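# Set the wooden crate onto its stand safely

## Task

Move the wooden crate onto its stand, never letting it drop on the way, and leave it resting there.

## Robot and tools

Robot: two arms, left_arm and right_arm, each a six-joint arm with a two-finger parallel gripper and a wrist camera. left_arm sits on the +y side, right_arm on the -y side. These names do not tell you which side of an image an arm appears on. A camera stand is fixed to the floor behind the arms.

Frames. Scene frame: origin at table-top height, midway between the nominal arm bases; +x points out over the table, +z up. The true bases are slightly off: left_arm at (+0.004, +0.343, +0.033) m, right_arm at (+0.002, -0.356, +0.023) m, each yawed very slightly. Every hand position, orientation, velocity and target an arm reports is in that arm's own base frame. Fixed cameras and the table use the scene frame. Offsets you command are taken along the current Hand target's own axes. On a gripper, the fingers point along its +z and open and close along its y. end_effector_position is the point between the pads, about 1 cm behind the fingertips.

Scale. Every motion number lies in [-1, 1]: 1.0 equals 0.6 m of travel or 180 degrees of turn. The three rotation numbers rx, ry, rz together form a single rotation vector.

A row always has 14 numbers, even when only one arm moves. The first 7 belong to left_arm, the last 7 to right_arm: dx, dy, dz, rx, ry, rz, opening. The first six are an offset from that arm's Hand target as it stood when the action or move began. They are not an absolute pose. The opening is absolute: +1 is fully open (0.093 m) and -1 is closed. Sending 0 for all six pose numbers re-commands the current Hand target. Sending 0 as an opening is a real command, so to leave a gripper alone, repeat its present value.

execute_actions(actions, cameras): actions is a list of actions. Each action is a table of up to 15 rows, one per 1/30 s control step. A short table repeats its last row until 15 steps are filled. Every row counts from the start pose of its action, not from the row before. Each new action starts from the new Hand target, so sending the same offset again keeps moving the arm. An empty list returns state plus images. cameras is a list of names, ["all"] or [].

move(target, speed, blend, opening_speed, grip_force, blocking, cameras): drives each gripper in a straight line toward an offset target. target is one 14-number row, or a list of up to 15 rows. All rows count from the same starting Hand targets. speed is in m/s, from 0.002 to 2.9, default 0.25; turning is capped at twice that value in rad/s. blend is a corner radius in m for lists; 0 means stop at each point. opening_speed is the rate the finger command changes, per second on the -1..+1 scale, at least 0.2. grip_force is newtons per pad, 10 to 50; below 50 the fingers close slowly. blocking=false returns after about 0.5 s while the motion keeps going. A move lasts at most 10 s. It does not avoid obstacles or the other arm. Fast moves lag, overshoot and hit harder. Route paths around an arm's own base rather than close by it. The result adds a "move:" line with the outcome (done, off_target, moving, held, fault) and any limits (paced means the sent pose was clipped, held means steps were withheld).

wait(seconds 0 to 10) runs the scene with commands held. stop brakes a running move. zoom_image(camera, region [x0,y0,x1,y1] in pixels, at most 504x504) enlarges part of the newest image. Cameras are cam_head_left, cam_head_right, cam_high, cam_left_wrist and cam_right_wrist, all 672x504. read_manual gives URDF licence text. finished_scene(scene) ends the current scene, which is final; pass the current scene's number.

Results. Hand target is the last commanded pose after clipping, and your next offsets start from it. The gripper often stops a little short of it. Check the real position and tilt after each move and correct with a further offset. Orientation commands are clipped to within 40 degrees of the measured one. grip_measured runs from +1 (open) to -1. The pads meet near -0.94, and each millimetre of object width adds about 0.0208 to the reading. To grip firmly, send roughly 0.24 below the reading for the object's width. Keep sending that value to hold, and send a clearly higher value to release. The Joint positions list ends with the finger gap in metres. Joint torques are raw, noisy and offset. Numbers 1 to 3 wrap at ±28 N m.

Cautions. Do not drop the crate, let it go while it is moving, or slam, hit or hard-push anything, most of all fixed or heavy objects. Nothing may fall off or be left off the table. Keep the arms apart: a press between them, or one gripper closing on the other's fingers, can fail the attempt. Avoid loading the wrist camera cables. A blocked arm keeps pushing until you command it back past its gripper. Long holds, stretched reach or pushing at an unreachable pose heat the motors. MOTOR HOT appears at 75 °C, a fold-and-idle fault at 90 °C, and the arm goes limp at 100 °C. Loose objects can get a brief push now and then. The scene keeps running while you think.

Each tool is called after "Call:" by a JSON object that holds its "name" and its "arguments".

## Session

Call:
{"name": "execute_actions", "arguments": {"actions": []}}

Scene clock: 0.00 s.
left_arm: end_effector_position=(+0.3799, +0.0101, +0.0850) grip_measured=+1.000 end_effector_quat_wxyz=(+0.580, -0.048, +0.811, +0.062) | right_arm: end_effector_position=(+0.3837, +0.0280, +0.0721) grip_measured=+1.000 end_effector_quat_wxyz=(+0.549, -0.048, +0.832, +0.069)
Joint positions: left_arm=[-0.073 1.571 0.317 0.92 -0.227 -0.03 0.093] | right_arm=[-0.001 1.589 0.358 0.826 -0.17 -0.004 0.093]
Joint velocities: within noise
Joint torques (N m): no reading
Heat: left arm: 26 °C; right arm: 30 °C.
Hand target: left_arm +0.3830, +0.0099, +0.0916; +0.588, -0.049, +0.805, +0.061 | right_arm +0.3865, +0.0280, +0.0778; +0.556, -0.048, +0.827, +0.069
Tool commands: left_gripper/opening=+1.0 right_gripper/opening=+1.0

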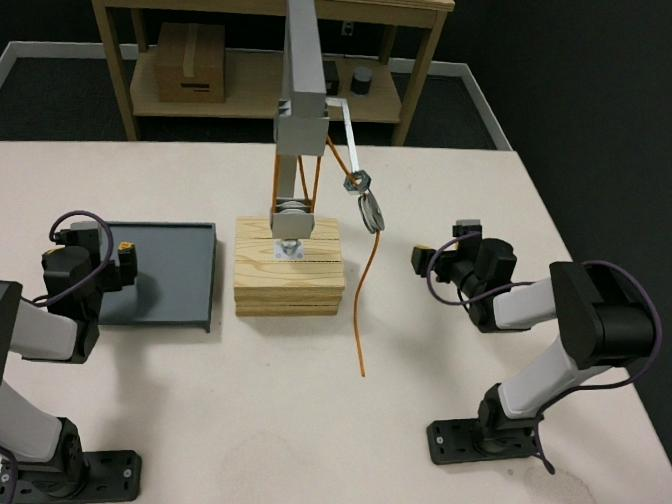

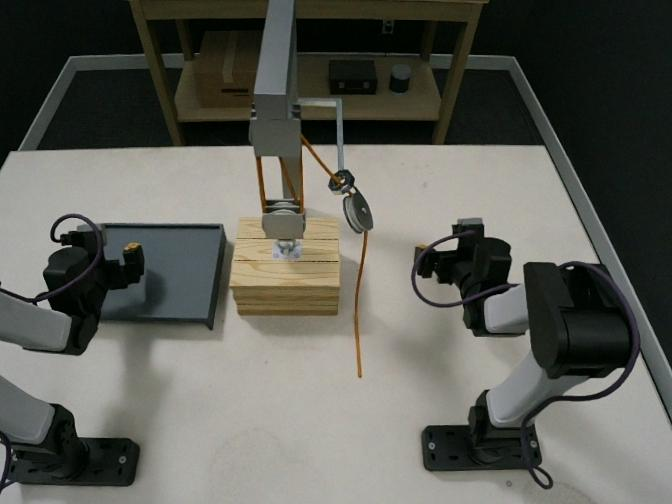

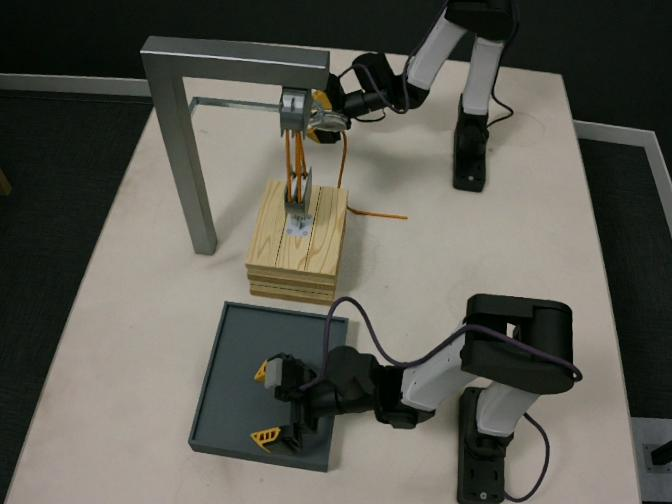

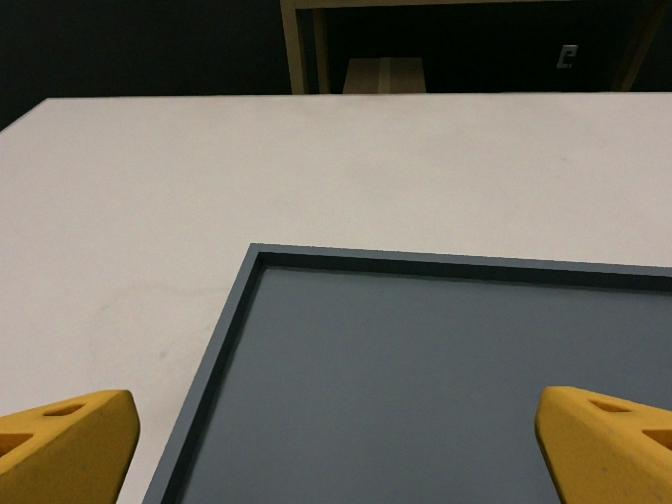

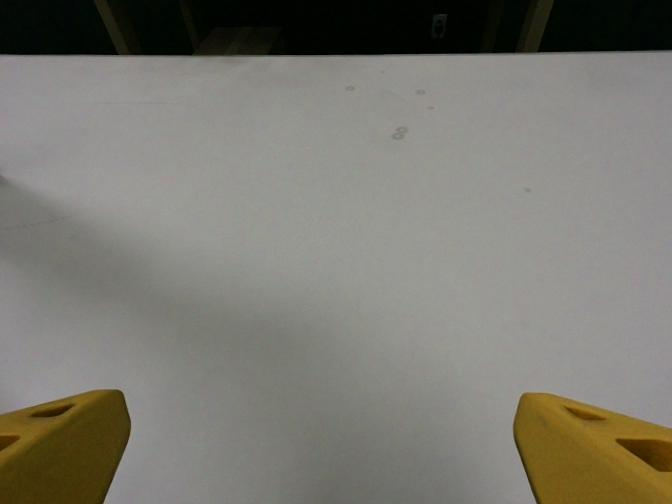

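Call:
{"name": "zoom_image", "arguments": {"camera": "cam_head_left", "region": [200, 60, 440, 400]}}

Call:
{"name": "zoom_image", "arguments": {"camera": "cam_high", "region": [140, 30, 440, 310]}}

Call:
{"name": "zoom_image", "arguments": {"camera": "cam_high", "region": [270, 70, 420, 240]}}

Scaled by 1.482 from the camera's 672x504 image, which has a finer 960x720 frame.

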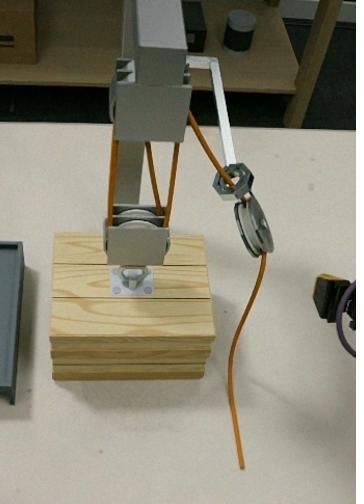

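Scaled by 1.680 from the camera's 672x504 image, which has a finer 960x720 frame.

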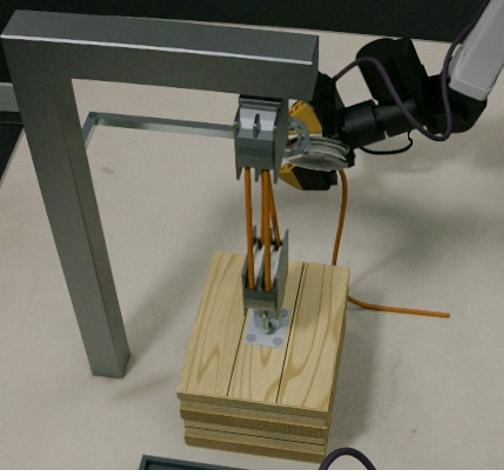

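Scaled by 2.965 from the camera's 672x504 image, which has a finer 960x720 frame.

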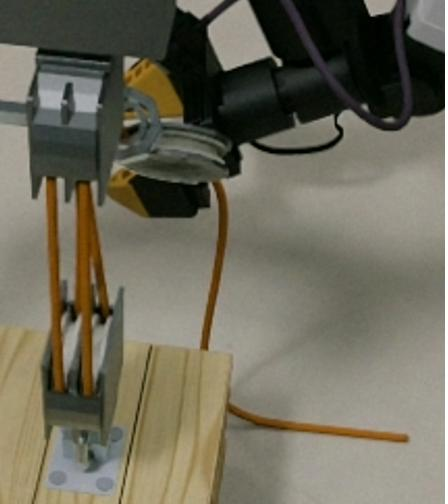

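Call:
{"name": "move", "arguments": {"target": [0,0,0,0,0,0,1,-0.146,0.130,-0.251,-0.1428,0.0763,-0.0987,1], "cameras": ["all"]}}

Scene clock: 43.20 s.
left_arm: end_effector_position=(+0.3799, +0.0101, +0.0850) grip_measured=+1.000 end_effector_quat_wxyz=(+0.580, -0.048, +0.811, +0.062) | right_arm: end_effector_position=(+0.2664, +0.0796, +0.2069) grip_measured=+1.000 end_effector_quat_wxyz=(+0.421, -0.296, +0.843, +0.158)
Joint positions: left_arm=[-0.073 1.571 0.317 0.92 -0.227 -0.03 0.093] | right_arm=[-0.045 0.923 0.824 -0.688 -0.574 -0.477 0.093]
Joint torques (N m): left_arm=[0.66 -5.24 6.06 2.08 0.01 0] | right_arm=[-0.44 -0.84 9.47 1.47 -0.54 -0.11]
Heat: left arm: 34 °C; right arm: 35 °C.
Hand target: left_arm +0.3830, +0.0099, +0.0916; +0.588, -0.049, +0.805, +0.061 | right_arm +0.2699, +0.0799, +0.2198; +0.433, -0.304, +0.834, +0.158
Off the commanded pose: left_arm 0.007 m, 1 deg | right_arm 0.013 m, 2 deg.
move: off_target (right_arm)
camera_calibration:
cam_right_wrist: T_world_to_cam=[[0.635007, -0.772497, 0.00390895, -0.110691], [-0.679172, -0.56069, -0.473658, 0.362664], [0.368091, 0.298121, -0.8807, 0.14753], [0, 0, 0, 1]] pos_world=[0.262296, 0.0738512, 0.302141]

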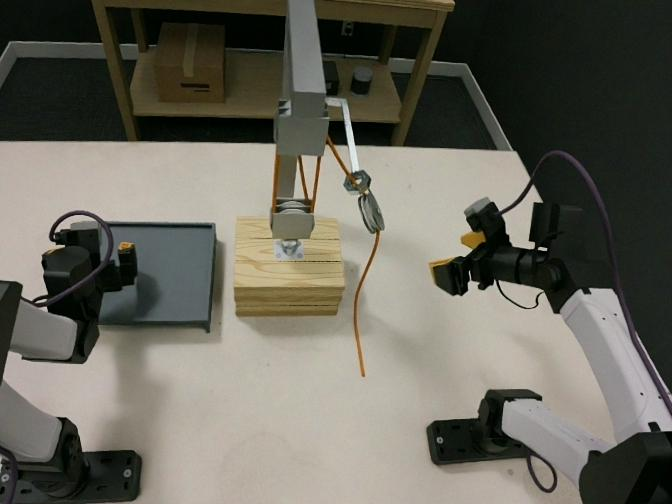

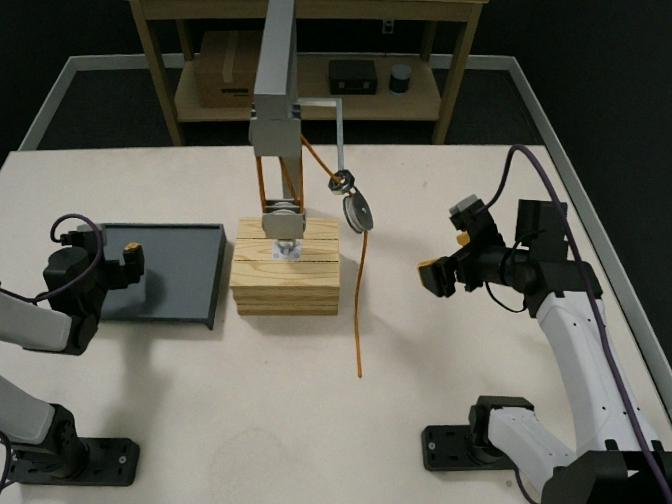

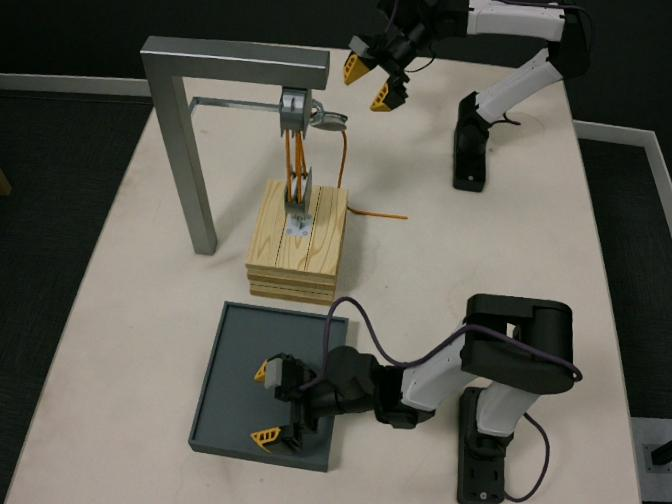

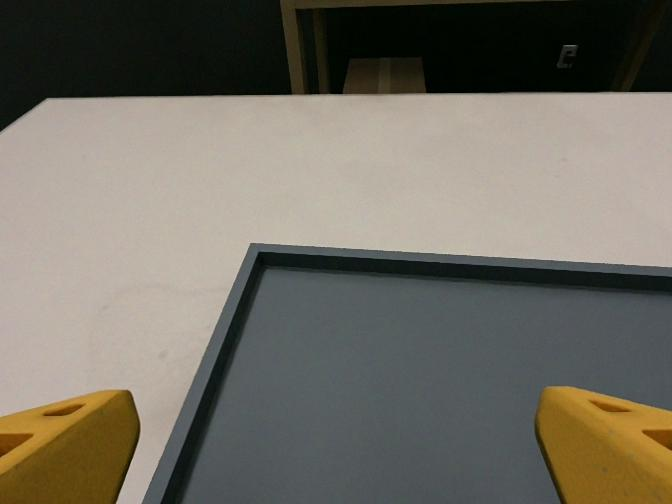

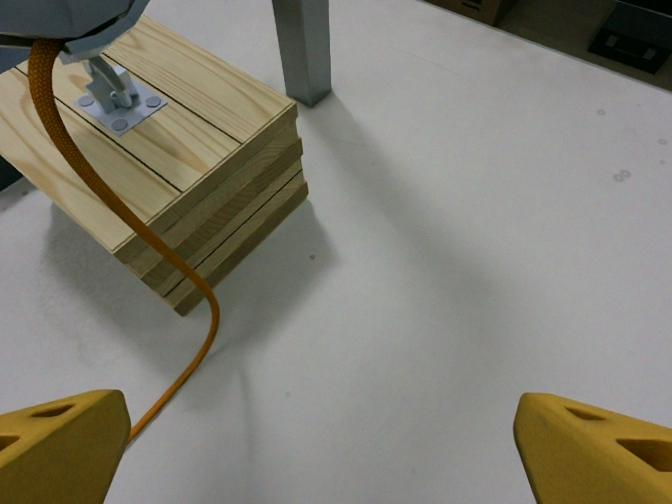

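Call:
{"name": "move", "arguments": {"target": [[0,0,0,0,0,0,1,0,0.1395,0,0,0,0,1],[0,0,0,0,0,0,1,-0.004,0.1395,0.12,0,0,0,1]], "blend": [0.02,0], "cameras": ["all"]}}

Scene clock: 51.90 s.
left_arm: end_effector_position=(+0.3799, +0.0101, +0.0850) grip_measured=+1.000 end_effector_quat_wxyz=(+0.580, -0.048, +0.811, +0.062) | right_arm: end_effector_position=(+0.2608, +0.1814, +0.1841) grip_measured=+1.000 end_effector_quat_wxyz=(+0.435, -0.309, +0.831, +0.159)
Joint positions: left_arm=[-0.073 1.571 0.317 0.92 -0.227 -0.03 0.093] | right_arm=[0.532 0.957 0.692 -0.35 -0.144 -0.106 0.093]
Joint torques (N m): left_arm=[0.53 -5.04 6.16 2.08 -0.01 -0.01] | right_arm=[1.05 -1.02 6.48 1.98 0.06 0.15]
Heat: left arm: 34 °C; right arm: 37 °C.
Hand target: left_arm +0.3830, +0.0099, +0.0916; +0.588, -0.049, +0.805, +0.061 | right_arm +0.2623, +0.1828, +0.1805; +0.433, -0.304, +0.834, +0.158
Off the commanded pose: left_arm 0.007 m, 1 deg | right_arm 0.004 m, 1 deg.
move: done
camera_calibration:
cam_right_wrist: T_world_to_cam=[[0.654565, -0.755564, 0.0258343, -0.0405952], [-0.646411, -0.577069, -0.499144, 0.404263], [0.392044, 0.310022, -0.866134, 0.0880492], [0, 0, 0, 1]] pos_world=[0.253373, 0.175318, 0.279096]

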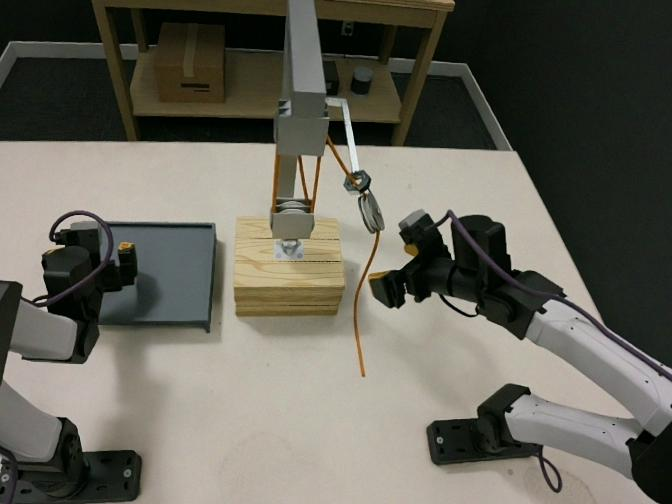

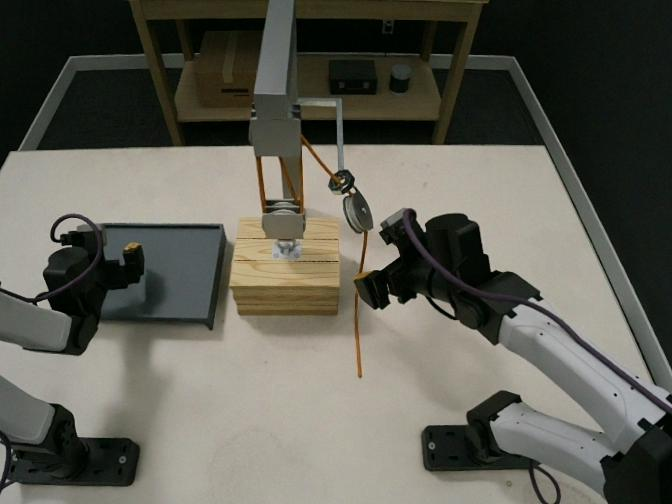

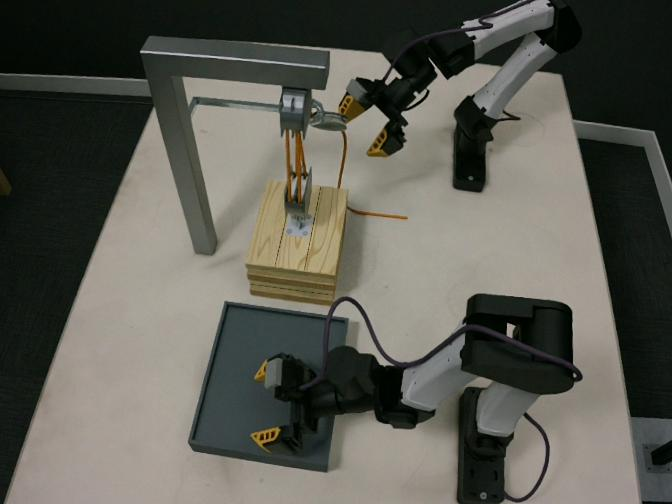

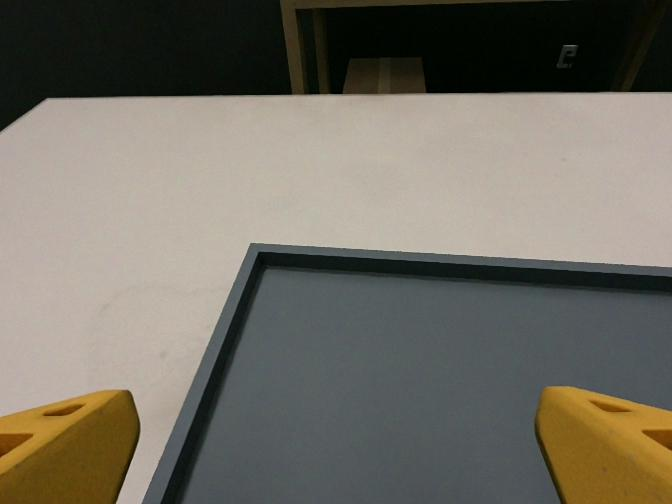

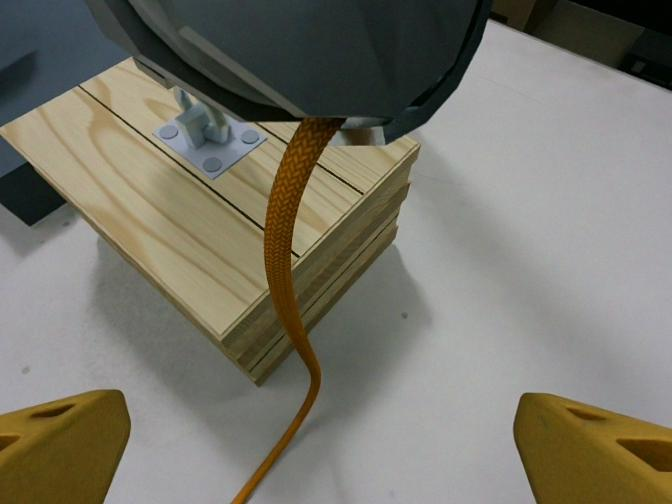

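Call:
{"name": "move", "arguments": {"target": [0,0,0,0,0,0,1,0.154,0.024,0.143,0,0,0,1], "cameras": ["cam_right_wrist","cam_head_left","cam_high"]}}

Scene clock: 60.33 s.
left_arm: end_effector_position=(+0.3799, +0.0101, +0.0850) grip_measured=+1.000 end_effector_quat_wxyz=(+0.580, -0.048, +0.811, +0.062) | right_arm: end_effector_position=(+0.2685, +0.2057, +0.0609) grip_measured=+1.000 end_effector_quat_wxyz=(+0.437, -0.309, +0.830, +0.159)
Joint positions: left_arm=[-0.073 1.571 0.317 0.92 -0.227 -0.03 0.093] | right_arm=[0.618 1.314 0.333 0.376 -0.072 -0.057 0.093]
Joint torques (N m): left_arm=[0.43 -5.15 6.13 2.14 -0.02 0.05] | right_arm=[1.02 -2.5 4.6 1.95 0.07 0.19]
Heat: left arm: 35 °C; right arm: 37 °C.
Hand target: left_arm +0.3830, +0.0099, +0.0916; +0.588, -0.049, +0.805, +0.061 | right_arm +0.2661, +0.2050, +0.0556; +0.433, -0.304, +0.834, +0.158
Off the commanded pose: left_arm 0.007 m, 1 deg | right_arm 0.006 m, 1 deg.
move: done
camera_calibration:
cam_right_wrist: T_world_to_cam=[[0.653942, -0.756059, 0.0271108, -0.0239834], [-0.64484, -0.575769, -0.502664, 0.361335], [0.395653, 0.311231, -0.864057, -0.0305405], [0, 0, 0, 1]] pos_world=[0.26077, 0.199418, 0.155892]
Images, in order (width x height): cam_head_left 672x504, cam_high 672x504, cam_right_wrist 672x504.

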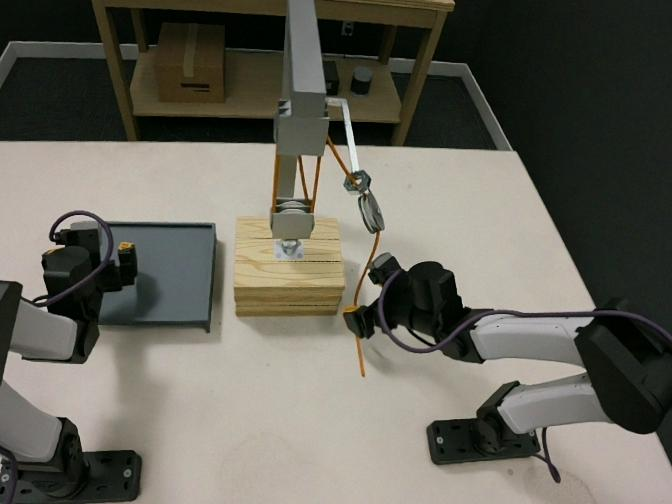

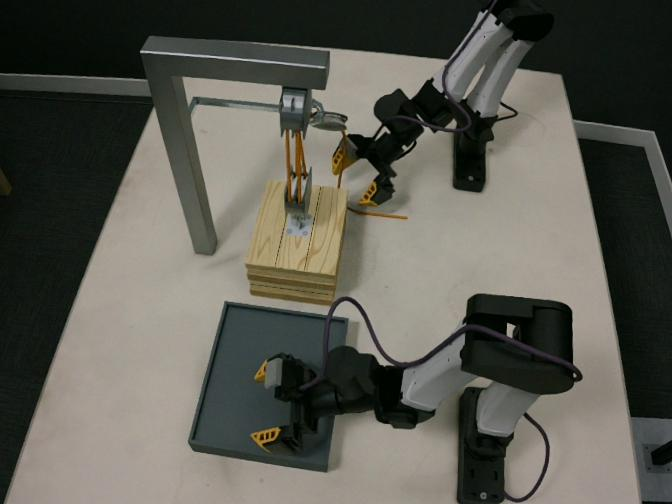

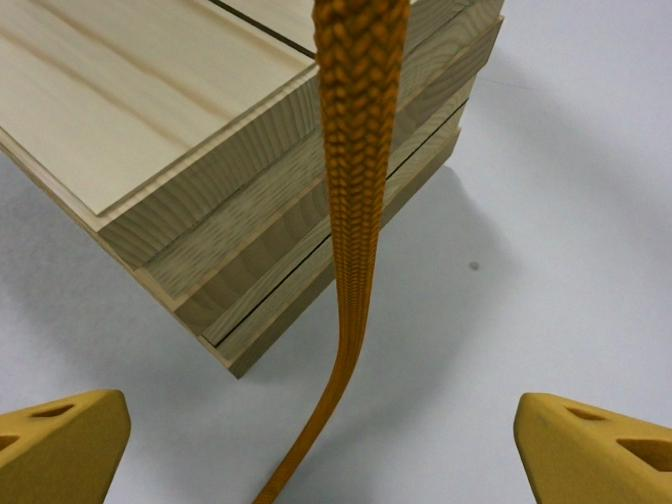

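Call:
{"name": "move", "arguments": {"target": [0,0,0,0,0,0,1,0.005,0,0.058,0,0,0,1], "cameras": ["cam_right_wrist","cam_head_left","cam_high"]}}

Call:
{"name": "move", "arguments": {"target": [0,0,0,0,0,0,1,0,0,0,0,0,0,-1], "cameras": ["cam_right_wrist","cam_head_left","cam_high"]}}

Scene clock: 69.57 s.
left_arm: end_effector_position=(+0.3799, +0.0101, +0.0850) grip_measured=+1.000 end_effector_quat_wxyz=(+0.580, -0.048, +0.811, +0.062) | right_arm: end_effector_position=(+0.2787, +0.2152, +0.0256) grip_measured=+1.000 end_effector_quat_wxyz=(+0.421, -0.311, +0.838, +0.155)
Joint positions: left_arm=[-0.073 1.571 0.317 0.92 -0.227 -0.03 0.093] | right_arm=[0.626 1.547 0.345 0.56 -0.066 -0.051 0.093]
Joint torques (N m): left_arm=[0.58 -5.15 6.05 2.08 -0.01 0.01] | right_arm=[1.05 -3.45 6.69 1.95 0.07 0.18]
Heat: left arm: 36 °C; right arm: 36 °C.
Hand target: left_arm +0.3830, +0.0099, +0.0916; +0.588, -0.049, +0.805, +0.061 | right_arm +0.2866, +0.2222, +0.0331; +0.433, -0.304, +0.834, +0.158
Off the commanded pose: left_arm 0.007 m, 1 deg | right_arm 0.013 m, 2 deg.
move: off_target (right_arm)
camera_calibration:
cam_right_wrist: T_world_to_cam=[[0.654788, -0.755449, 0.0234482, -0.0226862], [-0.659513, -0.586238, -0.470496, 0.361178], [0.369182, 0.292611, -0.88209, -0.0561585], [0, 0, 0, 1]] pos_world=[0.273789, 0.211031, 0.120928]
Images, in order (width x height): cam_head_left 672x504, cam_high 672x504, cam_right_wrist 672x504.

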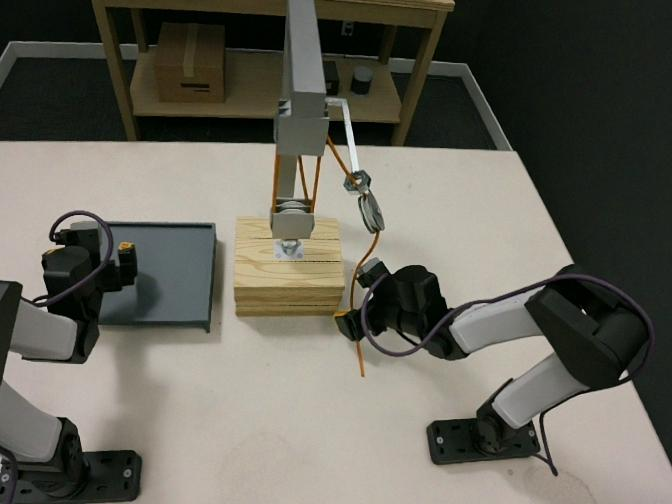

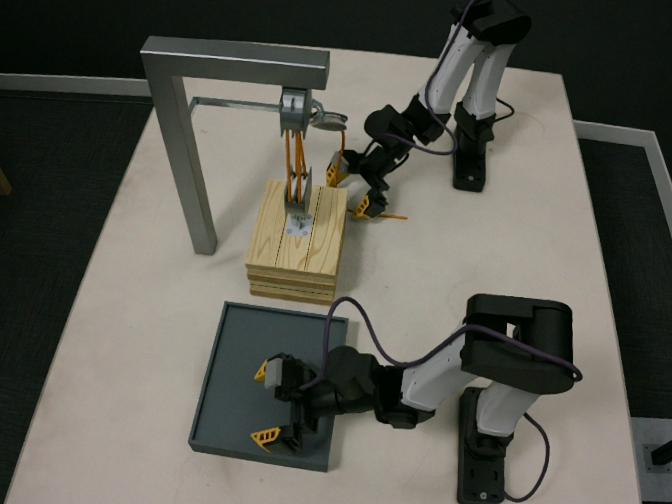

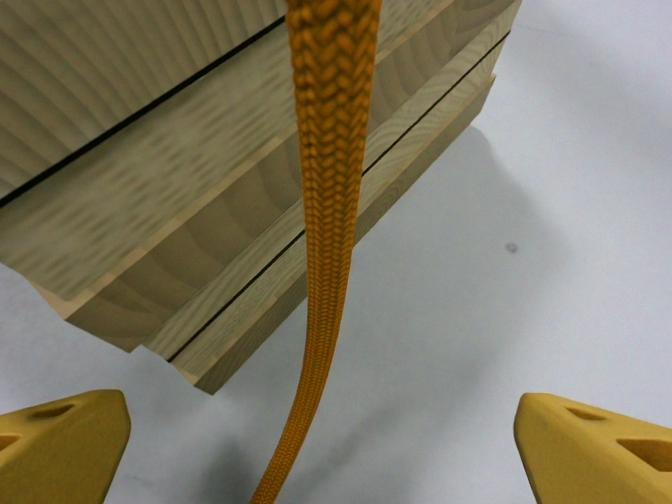

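Scene clock: 70.07 s.
left_arm: end_effector_position=(+0.3799, +0.0101, +0.0850) grip_measured=+1.000 end_effector_quat_wxyz=(+0.580, -0.048, +0.811, +0.062) | right_arm: end_effector_position=(+0.2788, +0.2153, +0.0258) grip_measured=-0.964 end_effector_quat_wxyz=(+0.421, -0.310, +0.838, +0.155)
Joint positions: left_arm=[-0.073 1.571 0.317 0.92 -0.227 -0.03 0.093] | right_arm=[0.626 1.547 0.345 0.56 -0.065 -0.051 0]
Joint torques (N m): left_arm=[0.51 -5.11 6.09 2.15 0.01 -0.01] | right_arm=[1.01 -3.43 6.72 1.95 0.07 0.18]
Heat: left arm: 36 °C; right arm: 36 °C.
Hand target: left_arm +0.3830, +0.0099, +0.0916; +0.588, -0.049, +0.805, +0.061 | right_arm +0.2866, +0.2222, +0.0331; +0.433, -0.304, +0.834, +0.158
Off the commanded pose: left_arm 0.007 m, 1 deg | right_arm 0.013 m, 2 deg.
move: off_target (right_arm)
camera_calibration:
cam_right_wrist: T_world_to_cam=[[0.65421, -0.755959, 0.0231375, -0.0224499], [-0.659752, -0.585374, -0.471237, 0.361263], [0.36978, 0.293023, -0.881703, -0.0564052], [0, 0, 0, 1]] pos_world=[0.273889, 0.211031, 0.121028]
Images, in order (width x height): cam_head_left 672x504, cam_high 672x504, cam_right_wrist 672x504.

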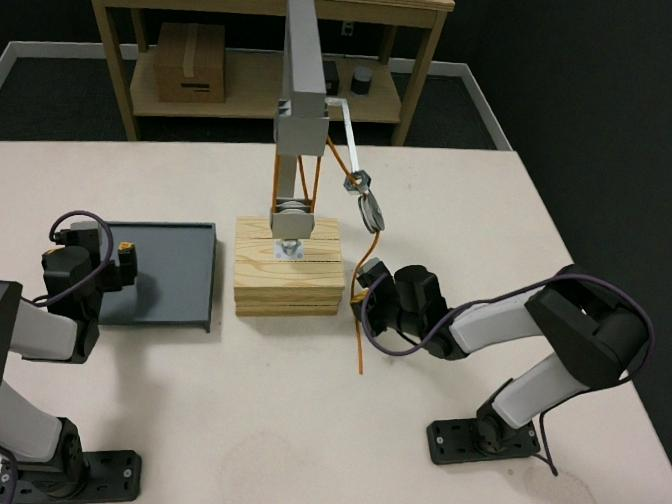

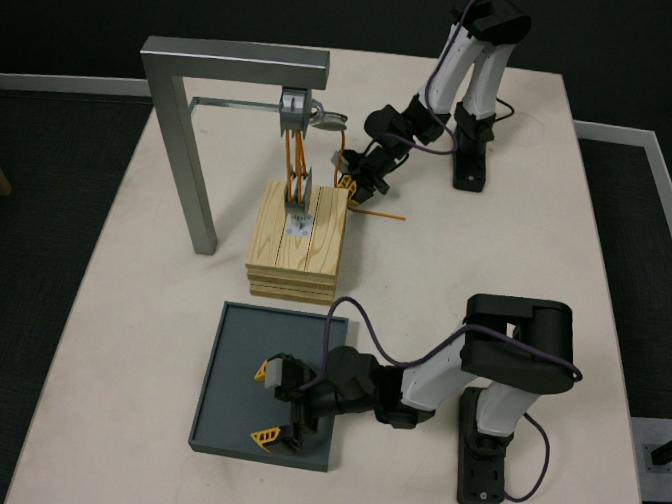

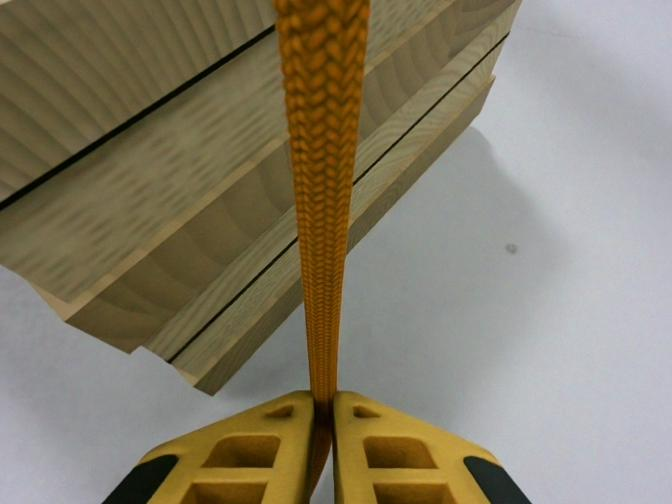

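Call:
{"name": "move", "arguments": {"target": [0,0,0,0,0,0,1,0.05,-0.205,-0.179,0,0,0,-1], "speed": 0.12, "cameras": ["all"]}}

Scene clock: 77.07 s.
left_arm: end_effector_position=(+0.3799, +0.0101, +0.0850) grip_measured=+1.000 end_effector_quat_wxyz=(+0.580, -0.048, +0.811, +0.062) | right_arm: end_effector_position=(+0.2786, +0.0653, +0.0634) grip_measured=-0.964 end_effector_quat_wxyz=(+0.429, -0.302, +0.835, +0.168)
Joint positions: left_arm=[-0.073 1.571 0.317 0.92 -0.227 -0.03 0.093] | right_arm=[-0.144 1.177 0.337 0.013 -0.671 -0.569 0]
Joint torques (N m): left_arm=[0.62 -4.98 6.04 2.14 -0.01 -0.02] | right_arm=[-0.73 -2.19 8.12 1.27 -0.33 -0.12]
Heat: left arm: 36 °C; right arm: 36 °C.
Hand target: left_arm +0.3830, +0.0099, +0.0916; +0.588, -0.049, +0.805, +0.061 | right_arm +0.2852, +0.0603, +0.0701; +0.433, -0.303, +0.834, +0.158
Off the commanded pose: left_arm 0.007 m, 1 deg | right_arm 0.011 m, 1 deg.
move: off_target (right_arm)
camera_calibration:
cam_right_wrist: T_world_to_cam=[[0.65155, -0.758605, 0.000631414, -0.13416], [-0.659581, -0.566911, -0.493523, 0.291206], [0.374747, 0.321138, -0.869733, 0.0168115], [0, 0, 0, 1]] pos_world=[0.273186, 0.0579143, 0.158423]

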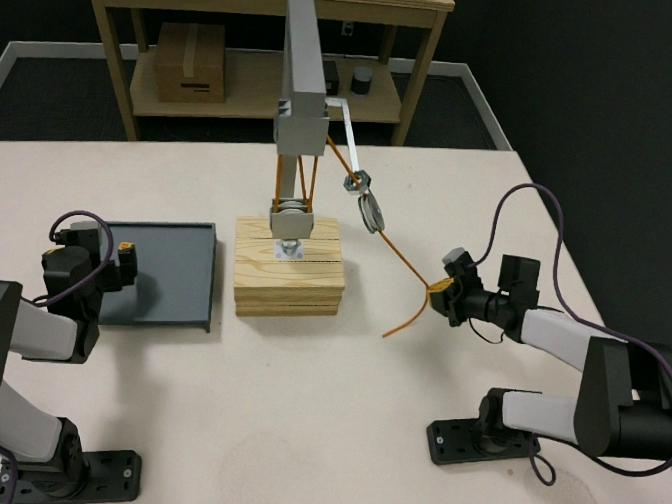

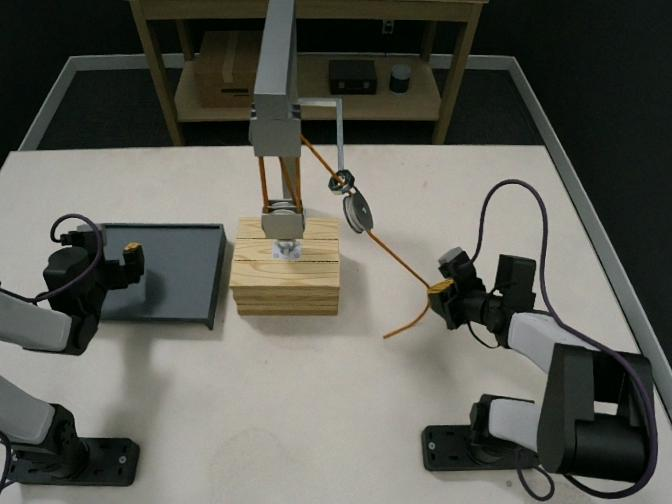

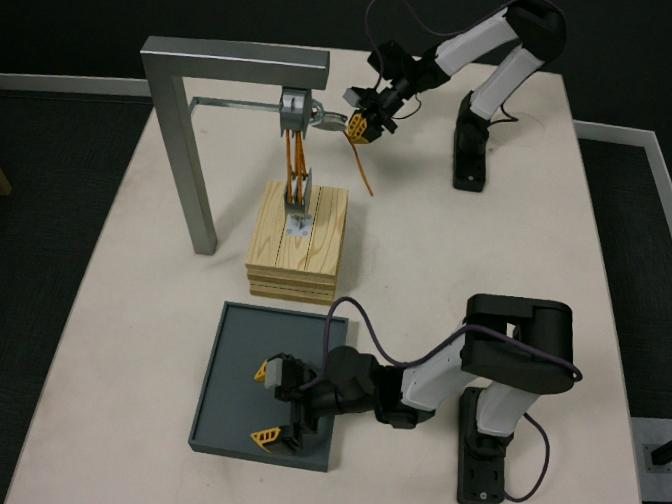

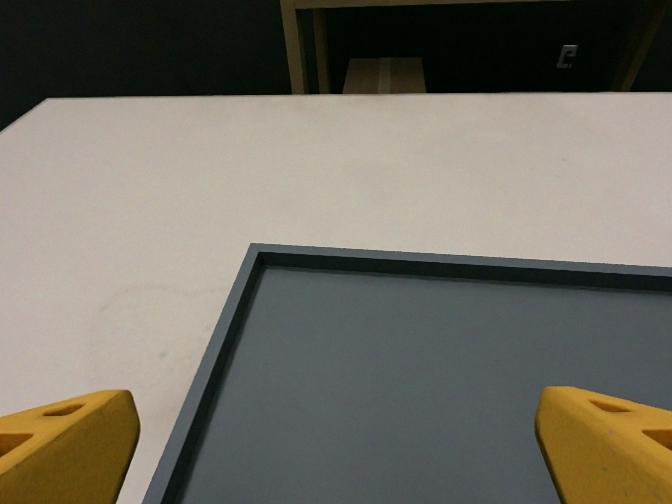

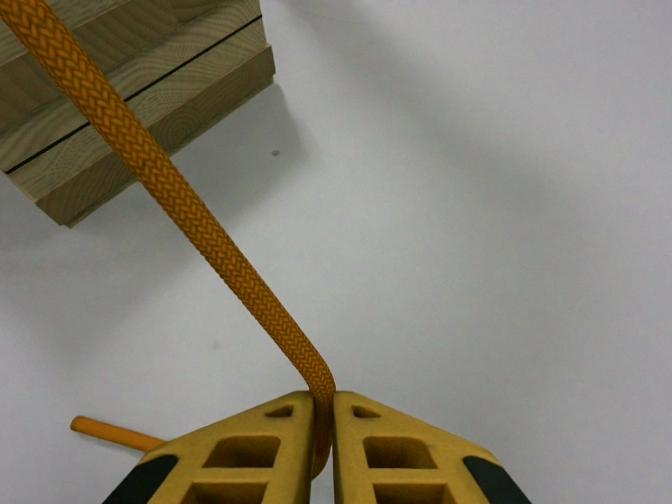

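Call:
{"name": "move", "arguments": {"target": [0.0458,0.21,0.061,0.0467,0.2344,0.0205,-1,0,0,0,0,0,0,-1], "cameras": ["all"]}}

Scene clock: 93.07 s.
left_arm: end_effector_position=(+0.3821, +0.1377, +0.0547) grip_measured=-0.986 end_effector_quat_wxyz=(+0.250, -0.008, +0.968, +0.002) | right_arm: end_effector_position=(+0.2784, +0.0655, +0.0634) grip_measured=-0.964 end_effector_quat_wxyz=(+0.428, -0.303, +0.835, +0.168)
Joint positions: left_arm=[0.426 1.751 1.08 -0.429 0.195 0.363 0] | right_arm=[-0.144 1.177 0.337 0.012 -0.672 -0.57 0]
Joint torques (N m): left_arm=[0.81 -6.04 9.59 1.2 0.41 0.16] | right_arm=[-0.79 -2.22 8.09 1.27 -0.32 -0.1]
Heat: left arm: 37 °C; right arm: 38 °C.
Hand target: left_arm +0.3900, +0.1398, +0.0596; +0.259, +0.000, +0.966, +0.000 | right_arm +0.2852, +0.0603, +0.0701; +0.433, -0.303, +0.834, +0.158
Off the commanded pose: left_arm 0.010 m, 1 deg | right_arm 0.011 m, 1 deg.
move: off_target (right_arm)
camera_calibration:
cam_left_wrist: T_world_to_cam=[[0.0118394, -0.999929, -0.00165596, 0.132538], [-0.996473, -0.0116609, -0.0831042, 0.426747], [0.0830789, 0.00263403, -0.996539, 0.10362], [0, 0, 0, 1]] pos_world=[0.415064, 0.137232, 0.138945]
cam_right_wrist: T_world_to_cam=[[0.652444, -0.757837, 0.000592029, -0.134238], [-0.658963, -0.567706, -0.493434, 0.290993], [0.374278, 0.321548, -0.869783, 0.0169669], [0, 0, 0, 1]] pos_world=[0.272986, 0.0580129, 0.158423]

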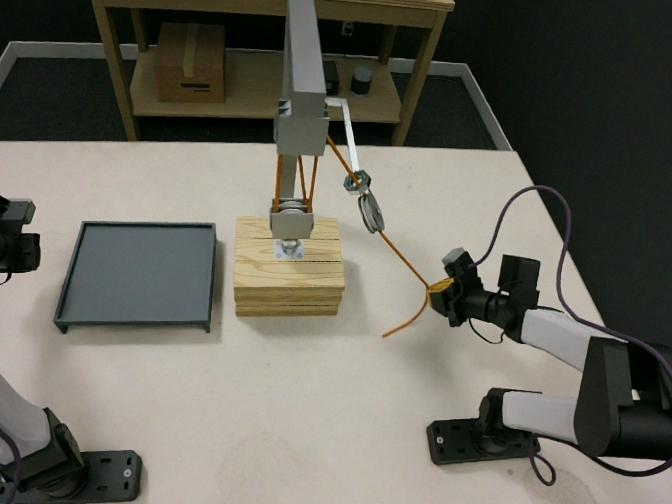

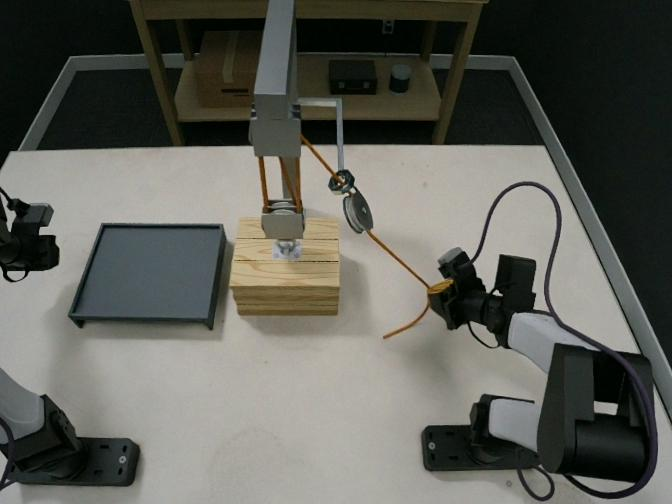

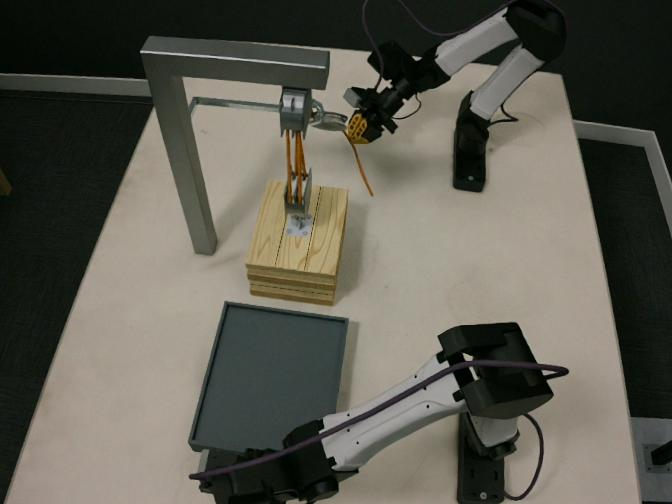

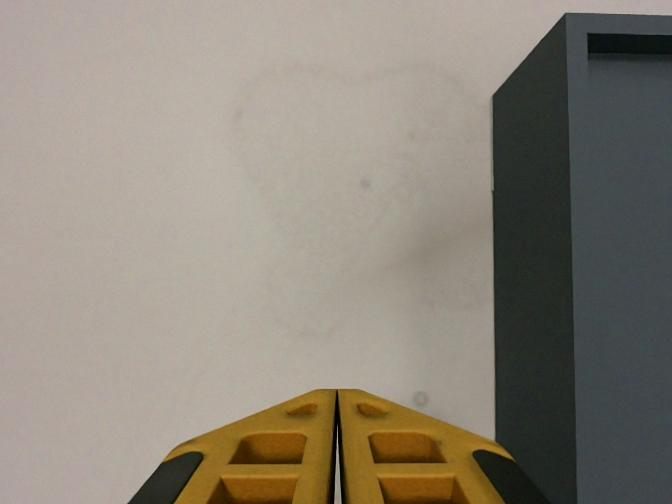

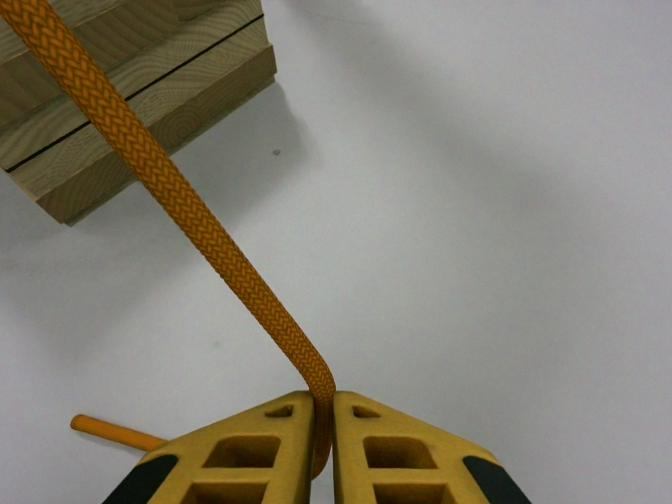

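Call:
{"name": "zoom_image", "arguments": {"camera": "cam_head_left", "region": [30, 190, 250, 350]}}

Call:
{"name": "zoom_image", "arguments": {"camera": "cam_high", "region": [170, 170, 370, 330]}}

Call:
{"name": "zoom_image", "arguments": {"camera": "cam_left_wrist", "region": [420, 0, 672, 504]}}

Scaled by 2.291 from the camera's 672x504 image, which has a finer 960x720 frame.

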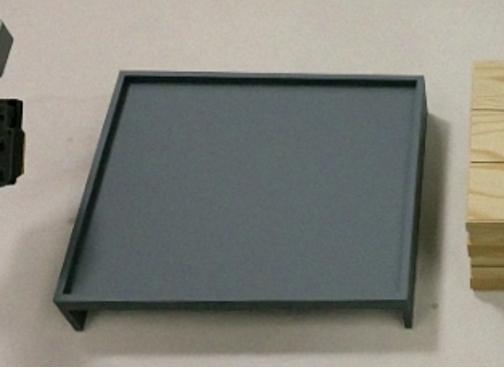

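Scaled by 2.520 from the camera's 672x504 image, which has a finer 960x720 frame.

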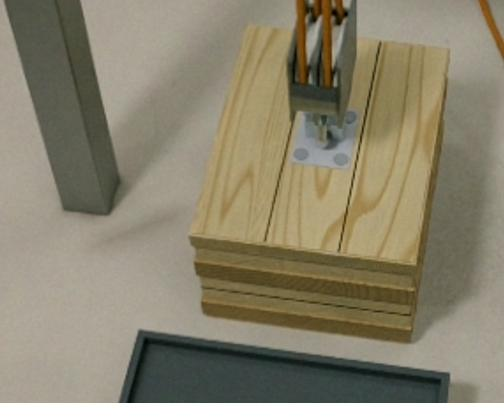

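Scaled by 1.000.

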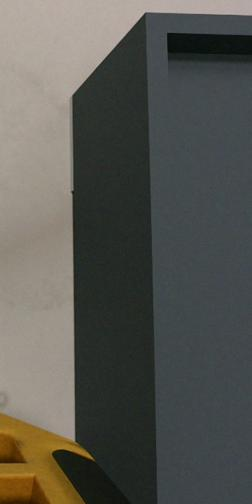

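Call:
{"name": "move", "arguments": {"target": [0.077,0,0.067,0,0,0,-1,0.0336,-0.212,-0.048,0.091,0,0.0638,-1], "speed": 0.08, "cameras": ["all"]}}

Scene clock: 112.43 s.
left_arm: end_effector_position=(+0.3695, +0.1394, +0.0057) grip_measured=-0.986 end_effector_quat_wxyz=(+0.256, -0.005, +0.967, +0.004) | right_arm: end_effector_position=(+0.3284, -0.0053, +0.1117) grip_measured=-0.964 end_effector_quat_wxyz=(+0.515, -0.242, +0.804, +0.171)
Joint positions: left_arm=[0.448 1.81 0.921 -0.204 0.206 0.387 0] | right_arm=[-0.433 1.336 0.508 0.096 -0.909 -0.588 0]
Joint torques (N m): left_arm=[1.05 -6.01 5.81 1.4 0.4 0.18] | right_arm=[-4.93 -0.8 6.04 0.96 2.01 0.15]
Heat: left arm: 34 °C; right arm: 40 °C.
Hand target: left_arm +0.3701, +0.1398, +0.0017; +0.259, +0.000, +0.966, +0.000 | right_arm +0.3401, -0.0597, +0.0701; +0.454, -0.154, +0.874, +0.080
Off the commanded pose: left_arm 0.004 m, 1 deg | right_arm 0.070 m, 18 deg.
move: off_target (right_arm)
camera_calibration:
cam_left_wrist: T_world_to_cam=[[0.00803528, -0.999945, -0.00680426, 0.135728], [-0.995513, -0.00735774, -0.0943372, 0.409335], [0.0942819, 0.00753176, -0.995517, 0.0509409], [0, 0, 0, 1]] pos_world=[0.401605, 0.138349, 0.0902517]
cam_right_wrist: T_world_to_cam=[[0.565694, -0.824602, -0.00459156, -0.191785], [-0.628503, -0.427548, -0.649759, 0.315853], [0.53383, 0.370451, -0.760126, -0.00132247], [0, 0, 0, 1]] pos_world=[0.307712, -0.0226141, 0.203343]

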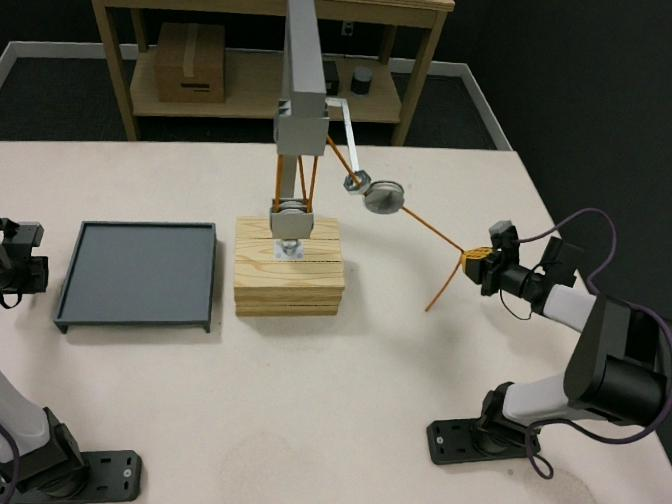

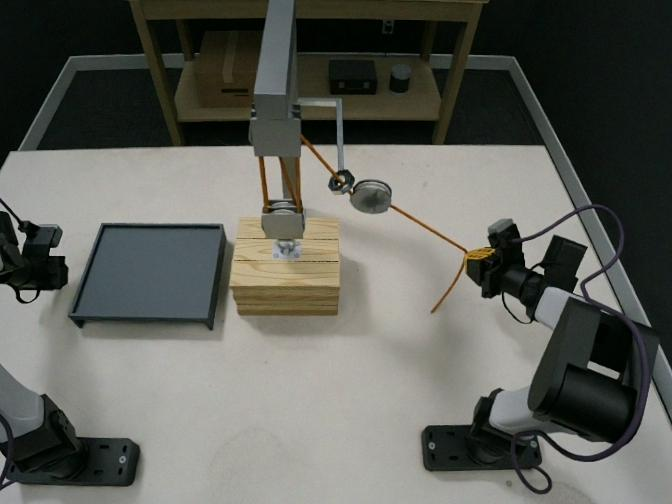

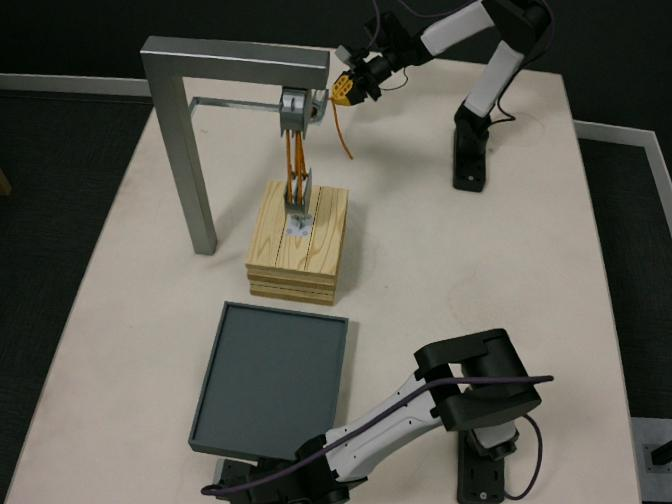

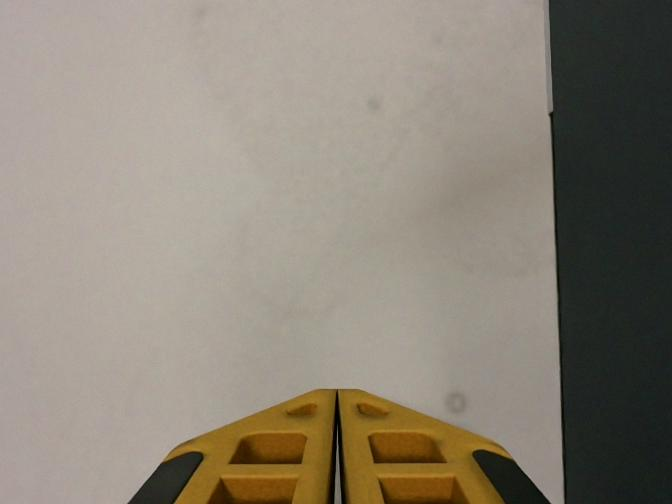

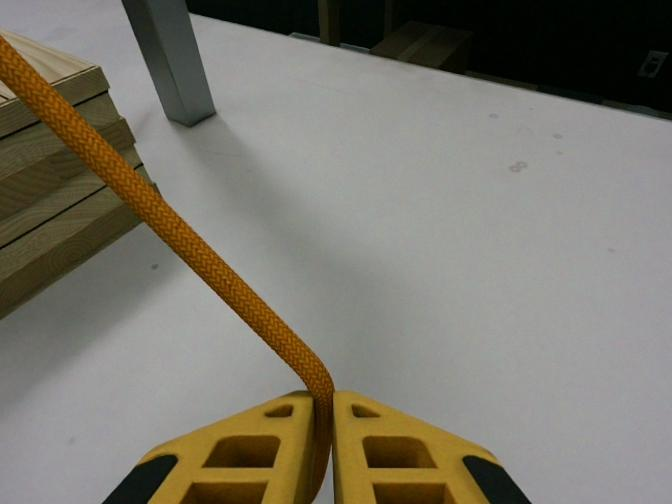

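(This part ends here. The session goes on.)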